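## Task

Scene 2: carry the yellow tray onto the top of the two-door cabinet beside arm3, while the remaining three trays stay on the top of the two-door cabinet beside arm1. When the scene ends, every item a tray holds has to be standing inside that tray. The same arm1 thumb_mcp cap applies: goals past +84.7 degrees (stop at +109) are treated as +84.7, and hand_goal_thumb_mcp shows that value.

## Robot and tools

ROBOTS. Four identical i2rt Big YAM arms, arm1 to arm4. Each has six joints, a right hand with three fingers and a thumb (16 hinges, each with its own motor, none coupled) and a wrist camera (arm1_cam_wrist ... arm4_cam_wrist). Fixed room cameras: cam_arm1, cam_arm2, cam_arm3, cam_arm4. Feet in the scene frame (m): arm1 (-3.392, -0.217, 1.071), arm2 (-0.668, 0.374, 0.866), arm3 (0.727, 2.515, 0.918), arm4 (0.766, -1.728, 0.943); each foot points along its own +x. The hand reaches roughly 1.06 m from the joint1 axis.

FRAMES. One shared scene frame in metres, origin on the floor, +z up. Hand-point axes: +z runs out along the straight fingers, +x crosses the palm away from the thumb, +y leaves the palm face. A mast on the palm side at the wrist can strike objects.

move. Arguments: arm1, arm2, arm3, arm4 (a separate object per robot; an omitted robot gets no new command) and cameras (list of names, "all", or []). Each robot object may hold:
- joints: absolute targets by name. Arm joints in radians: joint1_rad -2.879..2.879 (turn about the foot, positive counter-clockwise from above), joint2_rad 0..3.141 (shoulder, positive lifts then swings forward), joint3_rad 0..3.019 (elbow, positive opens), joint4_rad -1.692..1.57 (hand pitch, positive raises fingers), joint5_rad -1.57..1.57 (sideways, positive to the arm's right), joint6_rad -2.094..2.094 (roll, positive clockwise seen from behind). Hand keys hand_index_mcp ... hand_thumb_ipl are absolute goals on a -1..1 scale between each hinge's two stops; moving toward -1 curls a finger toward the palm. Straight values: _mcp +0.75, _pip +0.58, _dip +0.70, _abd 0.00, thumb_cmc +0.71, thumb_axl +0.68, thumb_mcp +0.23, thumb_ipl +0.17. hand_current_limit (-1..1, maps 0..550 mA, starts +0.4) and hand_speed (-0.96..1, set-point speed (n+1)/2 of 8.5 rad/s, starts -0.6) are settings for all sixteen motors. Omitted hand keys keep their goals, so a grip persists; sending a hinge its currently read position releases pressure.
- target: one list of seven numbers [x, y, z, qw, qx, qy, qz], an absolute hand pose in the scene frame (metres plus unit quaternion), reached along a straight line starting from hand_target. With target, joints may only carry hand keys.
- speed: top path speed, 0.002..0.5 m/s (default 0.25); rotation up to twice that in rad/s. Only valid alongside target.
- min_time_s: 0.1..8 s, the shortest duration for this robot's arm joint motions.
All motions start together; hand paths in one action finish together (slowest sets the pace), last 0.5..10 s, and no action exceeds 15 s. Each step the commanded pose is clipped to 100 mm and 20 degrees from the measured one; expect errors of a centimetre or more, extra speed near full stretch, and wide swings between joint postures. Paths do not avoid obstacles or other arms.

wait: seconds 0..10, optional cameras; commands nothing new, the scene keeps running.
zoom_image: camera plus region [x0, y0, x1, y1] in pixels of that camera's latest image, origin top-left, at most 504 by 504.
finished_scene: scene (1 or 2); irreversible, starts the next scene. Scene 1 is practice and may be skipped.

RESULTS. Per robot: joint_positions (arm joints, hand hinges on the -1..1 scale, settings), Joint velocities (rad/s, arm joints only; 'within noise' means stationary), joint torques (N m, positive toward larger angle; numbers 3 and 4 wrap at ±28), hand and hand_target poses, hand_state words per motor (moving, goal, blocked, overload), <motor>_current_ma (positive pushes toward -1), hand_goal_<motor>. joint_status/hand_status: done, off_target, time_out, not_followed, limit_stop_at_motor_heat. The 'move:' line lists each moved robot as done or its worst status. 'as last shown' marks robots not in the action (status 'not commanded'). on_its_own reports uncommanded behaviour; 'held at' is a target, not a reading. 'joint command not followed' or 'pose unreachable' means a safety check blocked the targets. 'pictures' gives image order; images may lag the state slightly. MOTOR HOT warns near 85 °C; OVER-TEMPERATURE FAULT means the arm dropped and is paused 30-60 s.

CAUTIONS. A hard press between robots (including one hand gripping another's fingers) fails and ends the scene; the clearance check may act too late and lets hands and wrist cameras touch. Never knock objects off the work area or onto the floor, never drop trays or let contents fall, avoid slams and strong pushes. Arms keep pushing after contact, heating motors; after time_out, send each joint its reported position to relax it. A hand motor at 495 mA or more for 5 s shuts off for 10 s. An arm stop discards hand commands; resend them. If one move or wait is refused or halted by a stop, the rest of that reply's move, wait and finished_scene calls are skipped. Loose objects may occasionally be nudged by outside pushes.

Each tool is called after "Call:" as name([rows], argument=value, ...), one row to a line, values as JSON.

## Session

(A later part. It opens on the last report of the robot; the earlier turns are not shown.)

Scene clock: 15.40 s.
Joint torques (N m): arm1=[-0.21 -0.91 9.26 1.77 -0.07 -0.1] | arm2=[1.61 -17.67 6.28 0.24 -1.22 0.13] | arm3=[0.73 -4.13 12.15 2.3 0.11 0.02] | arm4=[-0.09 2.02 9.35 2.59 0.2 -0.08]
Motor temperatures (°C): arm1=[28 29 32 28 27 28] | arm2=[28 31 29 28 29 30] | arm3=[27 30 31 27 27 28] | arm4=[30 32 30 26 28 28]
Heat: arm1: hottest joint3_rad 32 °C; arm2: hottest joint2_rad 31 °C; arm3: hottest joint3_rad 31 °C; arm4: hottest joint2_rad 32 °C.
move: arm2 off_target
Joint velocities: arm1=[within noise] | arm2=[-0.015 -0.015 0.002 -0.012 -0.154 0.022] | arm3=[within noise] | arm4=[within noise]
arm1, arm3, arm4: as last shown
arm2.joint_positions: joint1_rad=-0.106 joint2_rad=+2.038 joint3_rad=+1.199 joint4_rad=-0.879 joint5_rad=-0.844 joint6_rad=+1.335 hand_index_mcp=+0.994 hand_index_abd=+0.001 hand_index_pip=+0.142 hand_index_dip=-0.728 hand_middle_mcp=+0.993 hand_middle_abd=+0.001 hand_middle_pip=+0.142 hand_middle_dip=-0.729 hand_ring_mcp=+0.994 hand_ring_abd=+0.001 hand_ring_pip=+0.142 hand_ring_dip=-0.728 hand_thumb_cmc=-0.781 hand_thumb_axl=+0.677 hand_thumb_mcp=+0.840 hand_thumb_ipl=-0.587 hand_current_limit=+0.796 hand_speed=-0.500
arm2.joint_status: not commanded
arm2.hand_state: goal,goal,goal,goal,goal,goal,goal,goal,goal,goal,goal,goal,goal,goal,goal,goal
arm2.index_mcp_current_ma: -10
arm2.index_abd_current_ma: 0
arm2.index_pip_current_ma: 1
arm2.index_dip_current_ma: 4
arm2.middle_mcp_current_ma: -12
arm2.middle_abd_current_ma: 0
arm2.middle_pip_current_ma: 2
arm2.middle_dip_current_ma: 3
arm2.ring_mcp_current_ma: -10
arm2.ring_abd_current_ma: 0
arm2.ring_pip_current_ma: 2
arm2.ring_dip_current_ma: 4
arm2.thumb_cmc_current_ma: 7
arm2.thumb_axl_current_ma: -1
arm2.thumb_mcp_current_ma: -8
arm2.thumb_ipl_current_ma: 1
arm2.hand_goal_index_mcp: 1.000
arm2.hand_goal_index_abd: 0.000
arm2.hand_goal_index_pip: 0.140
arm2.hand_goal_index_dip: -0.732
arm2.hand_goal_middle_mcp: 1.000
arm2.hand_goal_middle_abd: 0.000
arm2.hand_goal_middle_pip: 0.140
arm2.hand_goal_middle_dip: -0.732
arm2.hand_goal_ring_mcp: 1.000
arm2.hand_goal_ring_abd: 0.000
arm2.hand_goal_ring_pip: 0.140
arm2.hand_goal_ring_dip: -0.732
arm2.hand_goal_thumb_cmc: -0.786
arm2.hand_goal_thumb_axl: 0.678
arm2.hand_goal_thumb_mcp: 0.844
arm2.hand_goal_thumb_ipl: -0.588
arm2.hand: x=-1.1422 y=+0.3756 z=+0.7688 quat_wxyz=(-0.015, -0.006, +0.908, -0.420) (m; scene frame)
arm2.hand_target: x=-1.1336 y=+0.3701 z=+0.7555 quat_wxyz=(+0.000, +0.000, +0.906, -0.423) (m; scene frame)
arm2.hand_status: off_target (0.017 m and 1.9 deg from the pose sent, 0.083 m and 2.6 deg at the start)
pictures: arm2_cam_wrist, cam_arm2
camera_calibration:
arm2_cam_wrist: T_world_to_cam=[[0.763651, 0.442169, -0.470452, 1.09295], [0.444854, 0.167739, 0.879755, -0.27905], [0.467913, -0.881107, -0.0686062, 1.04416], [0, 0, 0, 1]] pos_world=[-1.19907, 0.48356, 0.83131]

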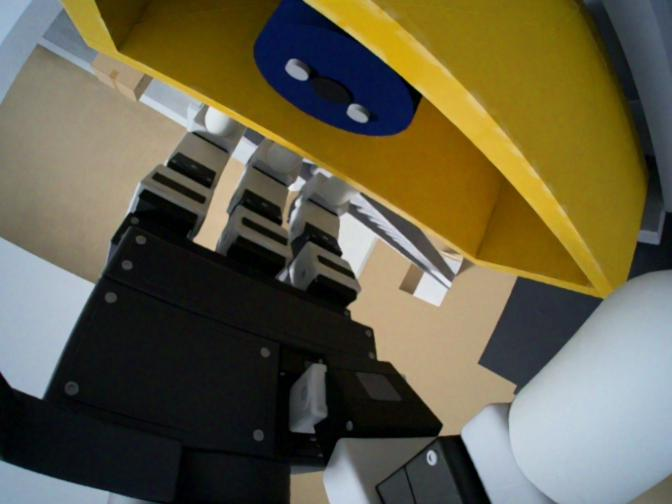

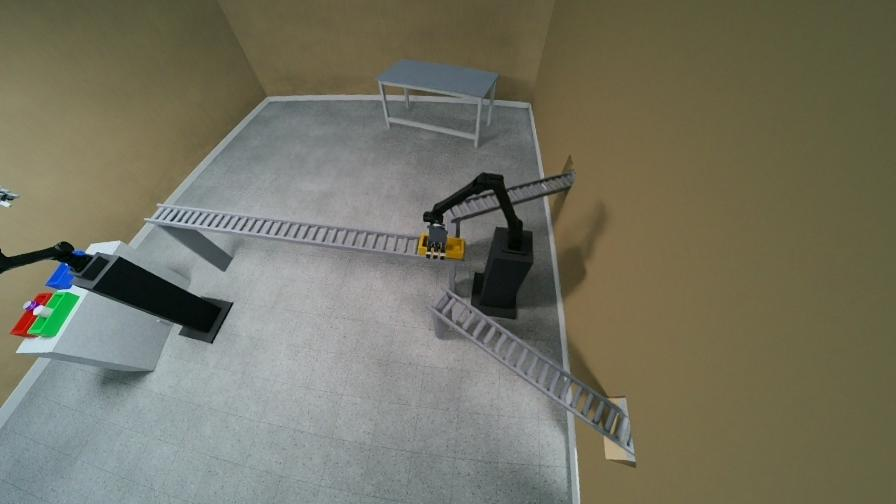

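Call:
move(arm2={"target":[-1.122,0.370,0.707,0,0,0.9063,-0.4226],"speed":0.08}, cameras=["arm2_cam_wrist","cam_arm2"])

Call:
zoom_image(camera="cam_arm2", region=[400, 190, 500, 270])

Scene clock: 17.03 s.
Joint torques (N m): arm1=[-0.15 -0.73 9.21 1.73 -0.07 -0.09] | arm2=[1.26 -16.21 5.24 0.28 -0.79 0.1] | arm3=[0.79 -3.96 12.15 2.28 0.12 0.02] | arm4=[-0.03 1.96 9.33 2.62 0.2 -0.07]
Motor temperatures (°C): arm1=[28 29 32 28 27 28] | arm2=[28 31 29 28 29 30] | arm3=[27 30 31 27 27 28] | arm4=[30 32 30 26 28 28]
Heat: arm1: hottest joint3_rad 32 °C; arm2: hottest joint2_rad 31 °C; arm3: hottest joint3_rad 31 °C; arm4: hottest joint2_rad 32 °C.
move: arm2 off_target
Joint velocities: within noise
arm1, arm3, arm4: as last shown
arm2.joint_positions: joint1_rad=-0.106 joint2_rad=+2.109 joint3_rad=+1.166 joint4_rad=-0.769 joint5_rad=-0.853 joint6_rad=+1.332 hand_index_mcp=+0.993 hand_index_abd=+0.001 hand_index_pip=+0.141 hand_index_dip=-0.728 hand_middle_mcp=+0.991 hand_middle_abd=+0.001 hand_middle_pip=+0.141 hand_middle_dip=-0.729 hand_ring_mcp=+0.996 hand_ring_abd=+0.001 hand_ring_pip=+0.141 hand_ring_dip=-0.728 hand_thumb_cmc=-0.781 hand_thumb_axl=+0.677 hand_thumb_mcp=+0.840 hand_thumb_ipl=-0.587 hand_current_limit=+0.796 hand_speed=-0.500
arm2.joint_status: not commanded
arm2.hand_state: goal,goal,goal,goal,goal,goal,goal,goal,goal,goal,goal,goal,goal,goal,goal,goal
arm2.index_mcp_current_ma: -12
arm2.index_abd_current_ma: 0
arm2.index_pip_current_ma: 1
arm2.index_dip_current_ma: 4
arm2.middle_mcp_current_ma: -15
arm2.middle_abd_current_ma: 0
arm2.middle_pip_current_ma: 1
arm2.middle_dip_current_ma: 3
arm2.ring_mcp_current_ma: -6
arm2.ring_abd_current_ma: 0
arm2.ring_pip_current_ma: 1
arm2.ring_dip_current_ma: 4
arm2.thumb_cmc_current_ma: 6
arm2.thumb_axl_current_ma: -1
arm2.thumb_mcp_current_ma: -8
arm2.thumb_ipl_current_ma: 1
arm2.hand_goal_index_mcp: 1.000
arm2.hand_goal_index_abd: 0.000
arm2.hand_goal_index_pip: 0.140
arm2.hand_goal_index_dip: -0.732
arm2.hand_goal_middle_mcp: 1.000
arm2.hand_goal_middle_abd: 0.000
arm2.hand_goal_middle_pip: 0.140
arm2.hand_goal_middle_dip: -0.732
arm2.hand_goal_ring_mcp: 1.000
arm2.hand_goal_ring_abd: 0.000
arm2.hand_goal_ring_pip: 0.140
arm2.hand_goal_ring_dip: -0.732
arm2.hand_goal_thumb_cmc: -0.786
arm2.hand_goal_thumb_axl: 0.678
arm2.hand_goal_thumb_mcp: 0.844
arm2.hand_goal_thumb_ipl: -0.588
arm2.hand: x=-1.1350 y=+0.3724 z=+0.7270 quat_wxyz=(-0.019, -0.008, +0.906, -0.423) (m; scene frame)
arm2.hand_target: x=-1.1214 y=+0.3701 z=+0.7080 quat_wxyz=(+0.000, +0.000, +0.906, -0.423) (m; scene frame)
arm2.hand_status: off_target (0.024 m and 2.4 deg from the pose sent, 0.065 m and 1.9 deg at the start)
pictures: arm2_cam_wrist, cam_arm2
camera_calibration:
arm2_cam_wrist: T_world_to_cam=[[0.759044, 0.438799, -0.480944, 1.07291], [0.453033, 0.174542, 0.87424, -0.234262], [0.467561, -0.881471, -0.0663053, 1.03302], [0, 0, 0, 1]] pos_world=[-1.19126, 0.480669, 0.789308]

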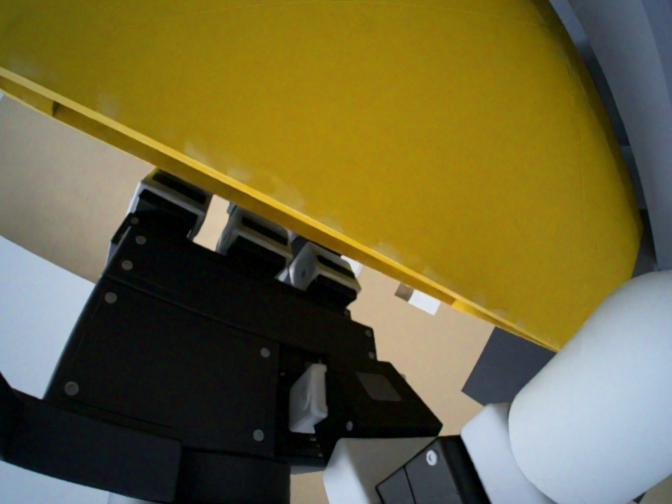

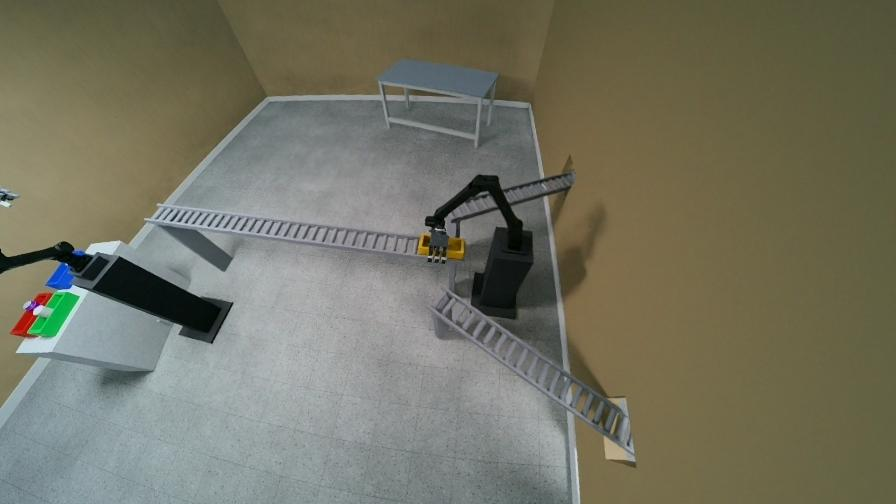

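Scaled by 5.040 from the camera's 896x504 image, which has a finer 1280x720 frame.

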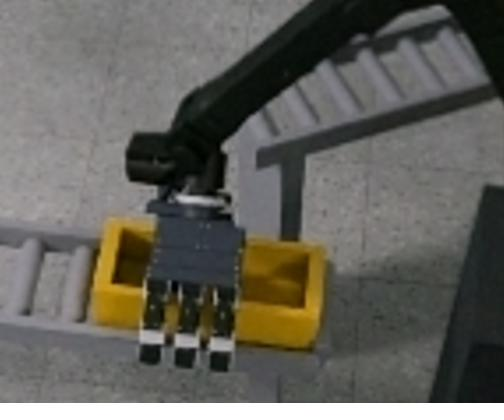

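Call:
move(arm2={"joints":{"hand_speed":-0.9,"hand_thumb_mcp":0.73,"hand_thumb_ipl":-0.77,"hand_index_mcp":0.88,"hand_middle_mcp":0.88,"hand_ring_mcp":0.88,"hand_index_pip":-0.2,"hand_middle_pip":-0.2,"hand_ring_pip":-0.2}})

Call:
move(arm2={"joints":{"hand_thumb_mcp":0.62,"hand_thumb_ipl":-0.88,"hand_index_mcp":0.80,"hand_middle_mcp":0.80,"hand_ring_mcp":0.80,"hand_index_pip":-0.24,"hand_middle_pip":-0.24,"hand_ring_pip":-0.24}}, cameras=["cam_arm2"])

Call:
zoom_image(camera="cam_arm2", region=[400, 190, 500, 270])

Scene clock: 18.70 s.
Joint torques (N m): arm1=[-0.09 -0.79 9.24 1.73 -0.07 -0.09] | arm2=[0.85 -16.73 5.22 0.2 -0.55 0.12] | arm3=[0.73 -4.01 12.11 2.3 0.12 0.02] | arm4=[-0.09 1.96 9.35 2.59 0.2 -0.08]
Motor temperatures (°C): arm1=[28 29 32 28 27 28] | arm2=[28 32 29 28 29 30] | arm3=[27 30 31 27 27 28] | arm4=[30 32 30 26 28 28]
Heat: arm1: hottest joint3_rad 32 °C; arm2: hottest joint2_rad 32 °C; arm3: hottest joint3_rad 31 °C; arm4: hottest joint2_rad 32 °C.
move: arm2 off_target
Joint velocities: within noise
arm1, arm3, arm4: as last shown
arm2.joint_positions: joint1_rad=-0.101 joint2_rad=+2.115 joint3_rad=+1.166 joint4_rad=-0.765 joint5_rad=-0.858 joint6_rad=+1.329 hand_index_mcp=+0.891 hand_index_abd=+0.001 hand_index_pip=-0.145 hand_index_dip=-0.719 hand_middle_mcp=+0.889 hand_middle_abd=+0.001 hand_middle_pip=-0.148 hand_middle_dip=-0.723 hand_ring_mcp=+0.887 hand_ring_abd=+0.001 hand_ring_pip=-0.152 hand_ring_dip=-0.723 hand_thumb_cmc=-0.781 hand_thumb_axl=+0.677 hand_thumb_mcp=+0.749 hand_thumb_ipl=-0.753 hand_current_limit=+0.796 hand_speed=-0.900
arm2.joint_status: hand_index_pip off_target (ended at -0.145, target -0.200); hand_middle_pip off_target (ended at -0.148, target -0.200); hand_ring_pip off_target (ended at -0.152, target -0.200); the others done
arm2.hand_state: goal,goal,blocked,goal,goal,goal,blocked,goal,goal,goal,blocked,goal,goal,goal,goal,goal
arm2.index_mcp_current_ma: 21
arm2.index_abd_current_ma: 0
arm2.index_pip_current_ma: 153
arm2.index_dip_current_ma: 24
arm2.middle_mcp_current_ma: 16
arm2.middle_abd_current_ma: 0
arm2.middle_pip_current_ma: 142
arm2.middle_dip_current_ma: 14
arm2.ring_mcp_current_ma: 11
arm2.ring_abd_current_ma: 0
arm2.ring_pip_current_ma: 129
arm2.ring_dip_current_ma: 15
arm2.thumb_cmc_current_ma: 6
arm2.thumb_axl_current_ma: -1
arm2.thumb_mcp_current_ma: 52
arm2.thumb_ipl_current_ma: 47
arm2.hand_goal_index_mcp: 0.880
arm2.hand_goal_index_abd: 0.000
arm2.hand_goal_index_pip: -0.200
arm2.hand_goal_index_dip: -0.732
arm2.hand_goal_middle_mcp: 0.880
arm2.hand_goal_middle_abd: 0.000
arm2.hand_goal_middle_pip: -0.200
arm2.hand_goal_middle_dip: -0.732
arm2.hand_goal_ring_mcp: 0.880
arm2.hand_goal_ring_abd: 0.000
arm2.hand_goal_ring_pip: -0.200
arm2.hand_goal_ring_dip: -0.732
arm2.hand_goal_thumb_cmc: -0.786
arm2.hand_goal_thumb_axl: 0.678
arm2.hand_goal_thumb_mcp: 0.730
arm2.hand_goal_thumb_ipl: -0.770
arm2.hand: x=-1.1349 y=+0.3692 z=+0.7246 quat_wxyz=(-0.018, -0.011, +0.905, -0.425) (m; scene frame)
arm2.hand_target: x=-1.1214 y=+0.3701 z=+0.7080 quat_wxyz=(+0.000, +0.000, +0.906, -0.423) (m; scene frame)
arm2.hand_status: not commanded
pictures: none

Scene clock: 19.47 s.
Joint torques (N m): arm1=[-0.03 -0.73 9.26 1.77 -0.07 -0.1] | arm2=[0.79 -16.85 5.19 0.14 -0.55 0.14] | arm3=[0.73 -4.01 12.14 2.29 0.12 0.02] | arm4=[-0.09 1.96 9.36 2.59 0.2 -0.07]
Motor temperatures (°C): arm1=[28 29 33 28 27 28] | arm2=[28 32 29 28 29 30] | arm3=[27 30 31 27 27 28] | arm4=[30 32 30 26 28 28]
Heat: arm1: hottest joint3_rad 33 °C; arm2: hottest joint2_rad 32 °C; arm3: hottest joint3_rad 31 °C; arm4: hottest joint2_rad 32 °C.
move: arm2 off_target
Joint velocities: within noise
arm1, arm3, arm4: as last shown
arm2.joint_positions: joint1_rad=-0.101 joint2_rad=+2.116 joint3_rad=+1.166 joint4_rad=-0.764 joint5_rad=-0.858 joint6_rad=+1.326 hand_index_mcp=+0.884 hand_index_abd=+0.001 hand_index_pip=-0.159 hand_index_dip=-0.712 hand_middle_mcp=+0.878 hand_middle_abd=+0.001 hand_middle_pip=-0.161 hand_middle_dip=-0.717 hand_ring_mcp=+0.871 hand_ring_abd=+0.001 hand_ring_pip=-0.162 hand_ring_dip=-0.716 hand_thumb_cmc=-0.776 hand_thumb_axl=+0.677 hand_thumb_mcp=+0.749 hand_thumb_ipl=-0.753 hand_current_limit=+0.796 hand_speed=-0.900
arm2.joint_status: hand_index_mcp off_target (ended at +0.884, target +0.800); hand_index_pip off_target (ended at -0.159, target -0.240); hand_middle_mcp off_target (ended at +0.878, target +0.800); hand_middle_pip off_target (ended at -0.161, target -0.240); hand_ring_mcp off_target (ended at +0.871, target +0.800); hand_ring_pip off_target (ended at -0.162, target -0.240); hand_thumb_mcp off_target (ended at +0.749, target +0.620); hand_thumb_ipl off_target (ended at -0.753, target -0.880)
arm2.hand_state: blocked,goal,blocked,goal,blocked,goal,blocked,goal,blocked,goal,blocked,goal,goal,goal,blocked,blocked
arm2.index_mcp_current_ma: 289
arm2.index_abd_current_ma: 0
arm2.index_pip_current_ma: 255
arm2.index_dip_current_ma: 40
arm2.middle_mcp_current_ma: 264
arm2.middle_abd_current_ma: 0
arm2.middle_pip_current_ma: 250
arm2.middle_dip_current_ma: 28
arm2.ring_mcp_current_ma: 233
arm2.ring_abd_current_ma: 0
arm2.ring_pip_current_ma: 242
arm2.ring_dip_current_ma: 30
arm2.thumb_cmc_current_ma: 17
arm2.thumb_axl_current_ma: -1
arm2.thumb_mcp_current_ma: 494
arm2.thumb_ipl_current_ma: 494
arm2.hand_goal_index_mcp: 0.800
arm2.hand_goal_index_abd: 0.000
arm2.hand_goal_index_pip: -0.240
arm2.hand_goal_index_dip: -0.732
arm2.hand_goal_middle_mcp: 0.800
arm2.hand_goal_middle_abd: 0.000
arm2.hand_goal_middle_pip: -0.240
arm2.hand_goal_middle_dip: -0.732
arm2.hand_goal_ring_mcp: 0.800
arm2.hand_goal_ring_abd: 0.000
arm2.hand_goal_ring_pip: -0.240
arm2.hand_goal_ring_dip: -0.732
arm2.hand_goal_thumb_cmc: -0.786
arm2.hand_goal_thumb_axl: 0.678
arm2.hand_goal_thumb_mcp: 0.620
arm2.hand_goal_thumb_ipl: -0.880
arm2.hand: x=-1.1351 y=+0.3692 z=+0.7242 quat_wxyz=(-0.019, -0.013, +0.905, -0.425) (m; scene frame)
arm2.hand_target: x=-1.1214 y=+0.3701 z=+0.7080 quat_wxyz=(+0.000, +0.000, +0.906, -0.423) (m; scene frame)
arm2.hand_status: not commanded
pictures: cam_arm2

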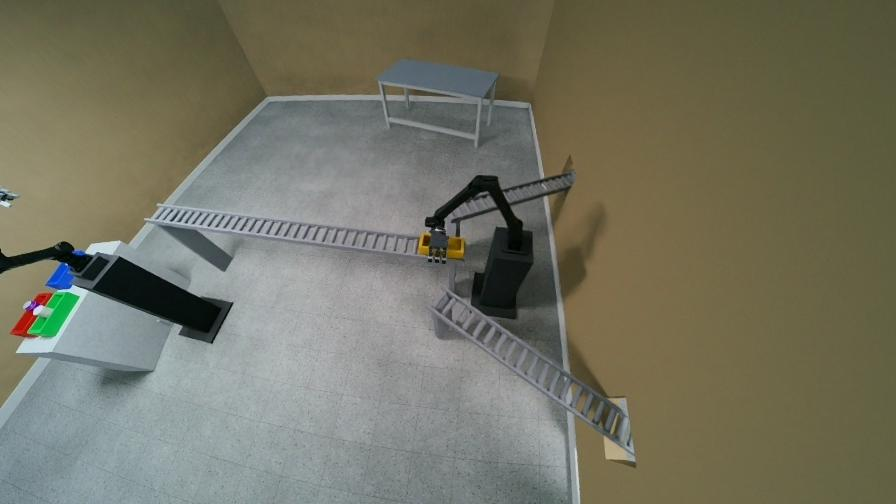

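Scaled by 5.040 from the camera's 896x504 image, which has a finer 1280x720 frame.

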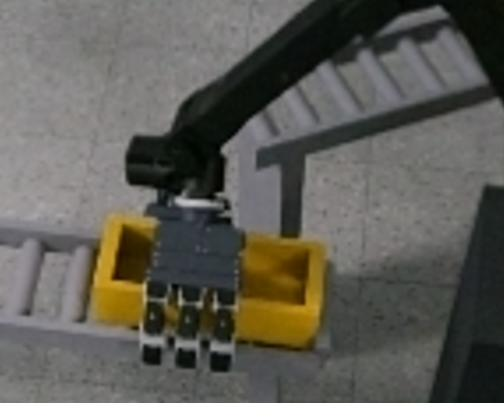

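Call:
move(arm2={"target":[-1.143,0.371,0.80,0,0,0.9063,-0.4226],"speed":0.05}, cameras=["cam_arm2","arm2_cam_wrist"])

Call:
zoom_image(camera="cam_arm2", region=[400, 190, 500, 270])

Scene clock: 22.13 s.
Joint torques (N m): arm1=[0.09 -0.73 9.24 1.76 -0.07 -0.09] | arm2=[1.26 -23.82 10.02 -1.61 -1.12 0.38] | arm3=[0.73 -4.01 12.12 2.28 0.11 0.03] | arm4=[-0.03 1.96 9.33 2.59 0.2 -0.07]
Motor temperatures (°C): arm1=[28 29 33 28 27 28] | arm2=[28 32 29 28 29 30] | arm3=[27 30 32 27 27 28] | arm4=[30 32 30 26 28 28]
Heat: arm1: hottest joint3_rad 33 °C; arm2: hottest joint2_rad 32 °C; arm3: hottest joint3_rad 32 °C; arm4: hottest joint2_rad 32 °C.
move: arm2 off_target
Joint velocities: within noise
arm1.joint_positions: joint1_rad=-0.737 joint2_rad=+0.634 joint3_rad=+1.335 joint4_rad=-1.417 joint5_rad=-0.090 joint6_rad=+1.139 hand_index_mcp=+0.753 hand_index_abd=+0.000 hand_index_pip=+0.577 hand_index_dip=+0.696 hand_middle_mcp=+0.753 hand_middle_abd=+0.000 hand_middle_pip=+0.577 hand_middle_dip=+0.696 hand_ring_mcp=+0.753 hand_ring_abd=+0.000 hand_ring_pip=+0.577 hand_ring_dip=+0.696 hand_thumb_cmc=+0.714 hand_thumb_axl=+0.677 hand_thumb_mcp=+0.225 hand_thumb_ipl=+0.168 hand_current_limit=+0.400 hand_speed=-0.600
arm1.joint_status: not commanded
arm1.hand_state: goal,goal,goal,goal,goal,goal,goal,goal,goal,goal,goal,goal,goal,goal,goal,goal
arm1.index_mcp_current_ma: -2
arm1.index_abd_current_ma: 0
arm1.index_pip_current_ma: 2
arm1.index_dip_current_ma: 0
arm1.middle_mcp_current_ma: -2
arm1.middle_abd_current_ma: 0
arm1.middle_pip_current_ma: 2
arm1.middle_dip_current_ma: 0
arm1.ring_mcp_current_ma: -2
arm1.ring_abd_current_ma: 0
arm1.ring_pip_current_ma: 2
arm1.ring_dip_current_ma: 0
arm1.thumb_cmc_current_ma: 1
arm1.thumb_axl_current_ma: -2
arm1.thumb_mcp_current_ma: -3
arm1.thumb_ipl_current_ma: -1
arm1.hand_goal_index_mcp: 0.754
arm1.hand_goal_index_abd: 0.000
arm1.hand_goal_index_pip: 0.576
arm1.hand_goal_index_dip: 0.696
arm1.hand_goal_middle_mcp: 0.754
arm1.hand_goal_middle_abd: 0.000
arm1.hand_goal_middle_pip: 0.576
arm1.hand_goal_middle_dip: 0.696
arm1.hand_goal_ring_mcp: 0.754
arm1.hand_goal_ring_abd: 0.000
arm1.hand_goal_ring_pip: 0.576
arm1.hand_goal_ring_dip: 0.696
arm1.hand_goal_thumb_cmc: 0.714
arm1.hand_goal_thumb_axl: 0.678
arm1.hand_goal_thumb_mcp: 0.226
arm1.hand_goal_thumb_ipl: 0.168
arm1.hand: x=-3.5208 y=+0.0075 z=+1.5719 quat_wxyz=(-0.369, +0.131, +0.898, +0.198) (m; scene frame)
arm1.hand_target: x=-3.5196 y=+0.0064 z=+1.5845 quat_wxyz=(-0.380, +0.130, +0.893, +0.205) (m; scene frame)
arm1.hand_status: not commanded
arm2.joint_positions: joint1_rad=-0.100 joint2_rad=+2.043 joint3_rad=+1.191 joint4_rad=-0.939 joint5_rad=-0.847 joint6_rad=+1.310 hand_index_mcp=+0.863 hand_index_abd=+0.001 hand_index_pip=-0.159 hand_index_dip=-0.700 hand_middle_mcp=+0.850 hand_middle_abd=+0.001 hand_middle_pip=-0.166 hand_middle_dip=-0.713 hand_ring_mcp=+0.840 hand_ring_abd=+0.001 hand_ring_pip=-0.184 hand_ring_dip=-0.715 hand_thumb_cmc=-0.765 hand_thumb_axl=+0.676 hand_thumb_mcp=+0.749 hand_thumb_ipl=-0.753 hand_current_limit=+0.796 hand_speed=-0.900
arm2.joint_status: not commanded
arm2.hand_state: blocked,goal,blocked,blocked,blocked,goal,blocked,goal,blocked,goal,blocked,goal,blocked,goal,blocked,blocked
arm2.index_mcp_current_ma: 201
arm2.index_abd_current_ma: 0
arm2.index_pip_current_ma: 255
arm2.index_dip_current_ma: 75
arm2.middle_mcp_current_ma: 146
arm2.middle_abd_current_ma: 0
arm2.middle_pip_current_ma: 226
arm2.middle_dip_current_ma: 39
arm2.ring_mcp_current_ma: 108
arm2.ring_abd_current_ma: 0
arm2.ring_pip_current_ma: 156
arm2.ring_dip_current_ma: 32
arm2.thumb_cmc_current_ma: 45
arm2.thumb_axl_current_ma: -3
arm2.thumb_mcp_current_ma: 494
arm2.thumb_ipl_current_ma: 494
arm2.hand_goal_index_mcp: 0.800
arm2.hand_goal_index_abd: 0.000
arm2.hand_goal_index_pip: -0.240
arm2.hand_goal_index_dip: -0.732
arm2.hand_goal_middle_mcp: 0.800
arm2.hand_goal_middle_abd: 0.000
arm2.hand_goal_middle_pip: -0.240
arm2.hand_goal_middle_dip: -0.732
arm2.hand_goal_ring_mcp: 0.800
arm2.hand_goal_ring_abd: 0.000
arm2.hand_goal_ring_pip: -0.240
arm2.hand_goal_ring_dip: -0.732
arm2.hand_goal_thumb_cmc: -0.786
arm2.hand_goal_thumb_axl: 0.678
arm2.hand_goal_thumb_mcp: 0.620
arm2.hand_goal_thumb_ipl: -0.880
arm2.on_its_own: hand_index_mcp moved -0.020 toward your old target +0.800; hand_middle_mcp moved -0.028 toward your old target +0.800; hand_ring_mcp moved -0.031 toward your old target +0.800; hand_ring_pip moved -0.022 toward your old target -0.240
arm2.hand: x=-1.1244 y=+0.3698 z=+0.7679 quat_wxyz=(+0.014, -0.005, +0.905, -0.426) (m; scene frame)
arm2.hand_target: x=-1.1420 y=+0.3707 z=+0.7992 quat_wxyz=(+0.000, +0.000, +0.906, -0.423) (m; scene frame)
arm2.hand_status: off_target (0.037 m and 1.7 deg from the pose sent, 0.076 m and 2.6 deg at the start)
arm3: as last shown
arm4.joint_positions: joint1_rad=+0.313 joint2_rad=+0.596 joint3_rad=+1.467 joint4_rad=-1.176 joint5_rad=-0.033 joint6_rad=+1.202 hand_index_mcp=+0.754 hand_index_abd=+0.001 hand_index_pip=+0.577 hand_index_dip=+0.696 hand_middle_mcp=+0.754 hand_middle_abd=+0.001 hand_middle_pip=+0.577 hand_middle_dip=+0.696 hand_ring_mcp=+0.754 hand_ring_abd=+0.001 hand_ring_pip=+0.577 hand_ring_dip=+0.696 hand_thumb_cmc=+0.714 hand_thumb_axl=+0.677 hand_thumb_mcp=+0.226 hand_thumb_ipl=+0.168 hand_current_limit=+0.400 hand_speed=-0.600
arm4.joint_status: not commanded
arm4.hand_state: goal,goal,goal,goal,goal,goal,goal,goal,goal,goal,goal,goal,goal,goal,goal,goal
arm4.index_mcp_current_ma: 0
arm4.index_abd_current_ma: 2
arm4.index_pip_current_ma: 1
arm4.index_dip_current_ma: 0
arm4.middle_mcp_current_ma: 0
arm4.middle_abd_current_ma: 2
arm4.middle_pip_current_ma: 1
arm4.middle_dip_current_ma: 0
arm4.ring_mcp_current_ma: 0
arm4.ring_abd_current_ma: 2
arm4.ring_pip_current_ma: 1
arm4.ring_dip_current_ma: 0
arm4.thumb_cmc_current_ma: 0
arm4.thumb_axl_current_ma: -2
arm4.thumb_mcp_current_ma: 0
arm4.thumb_ipl_current_ma: -1
arm4.hand_goal_index_mcp: 0.754
arm4.hand_goal_index_abd: 0.000
arm4.hand_goal_index_pip: 0.576
arm4.hand_goal_index_dip: 0.696
arm4.hand_goal_middle_mcp: 0.754
arm4.hand_goal_middle_abd: 0.000
arm4.hand_goal_middle_pip: 0.576
arm4.hand_goal_middle_dip: 0.696
arm4.hand_goal_ring_mcp: 0.754
arm4.hand_goal_ring_abd: 0.000
arm4.hand_goal_ring_pip: 0.576
arm4.hand_goal_ring_dip: 0.696
arm4.hand_goal_thumb_cmc: 0.714
arm4.hand_goal_thumb_axl: 0.678
arm4.hand_goal_thumb_mcp: 0.226
arm4.hand_goal_thumb_ipl: 0.168
arm4.hand: x=+0.9906 y=-1.8461 z=+1.5666 quat_wxyz=(+0.123, +0.800, +0.107, +0.578) (m; scene frame)
arm4.hand_target: x=+0.9863 y=-1.8458 z=+1.5791 quat_wxyz=(+0.126, +0.791, +0.106, +0.589) (m; scene frame)
arm4.hand_status: not commanded
pictures: arm2_cam_wrist, cam_arm2
camera_calibration:
arm2_cam_wrist: T_world_to_cam=[[0.777181, 0.453107, -0.436674, 1.0669], [0.394768, 0.189339, 0.89906, -0.364341], [0.49005, -0.871117, -0.0317216, 1.02345], [0, 0, 0, 1]] pos_world=[-1.18689, 0.477111, 0.825918]

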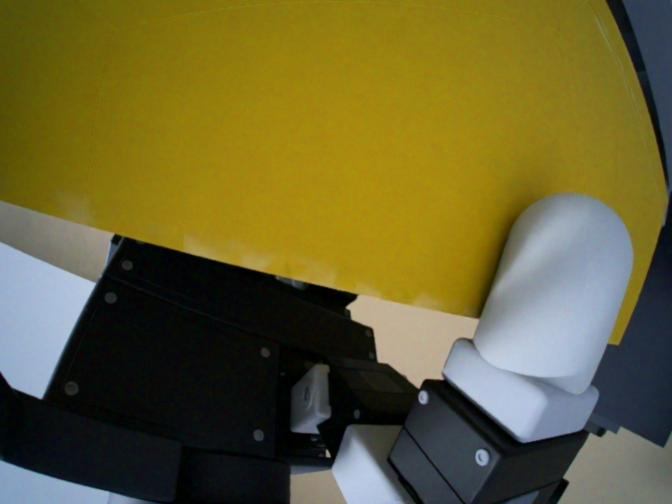

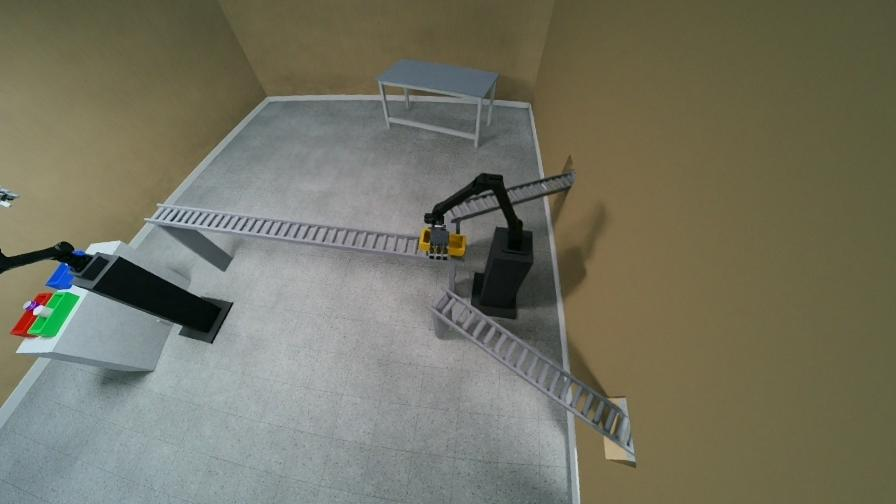

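Scaled by 5.040 from the camera's 896x504 image, which has a finer 1280x720 frame.

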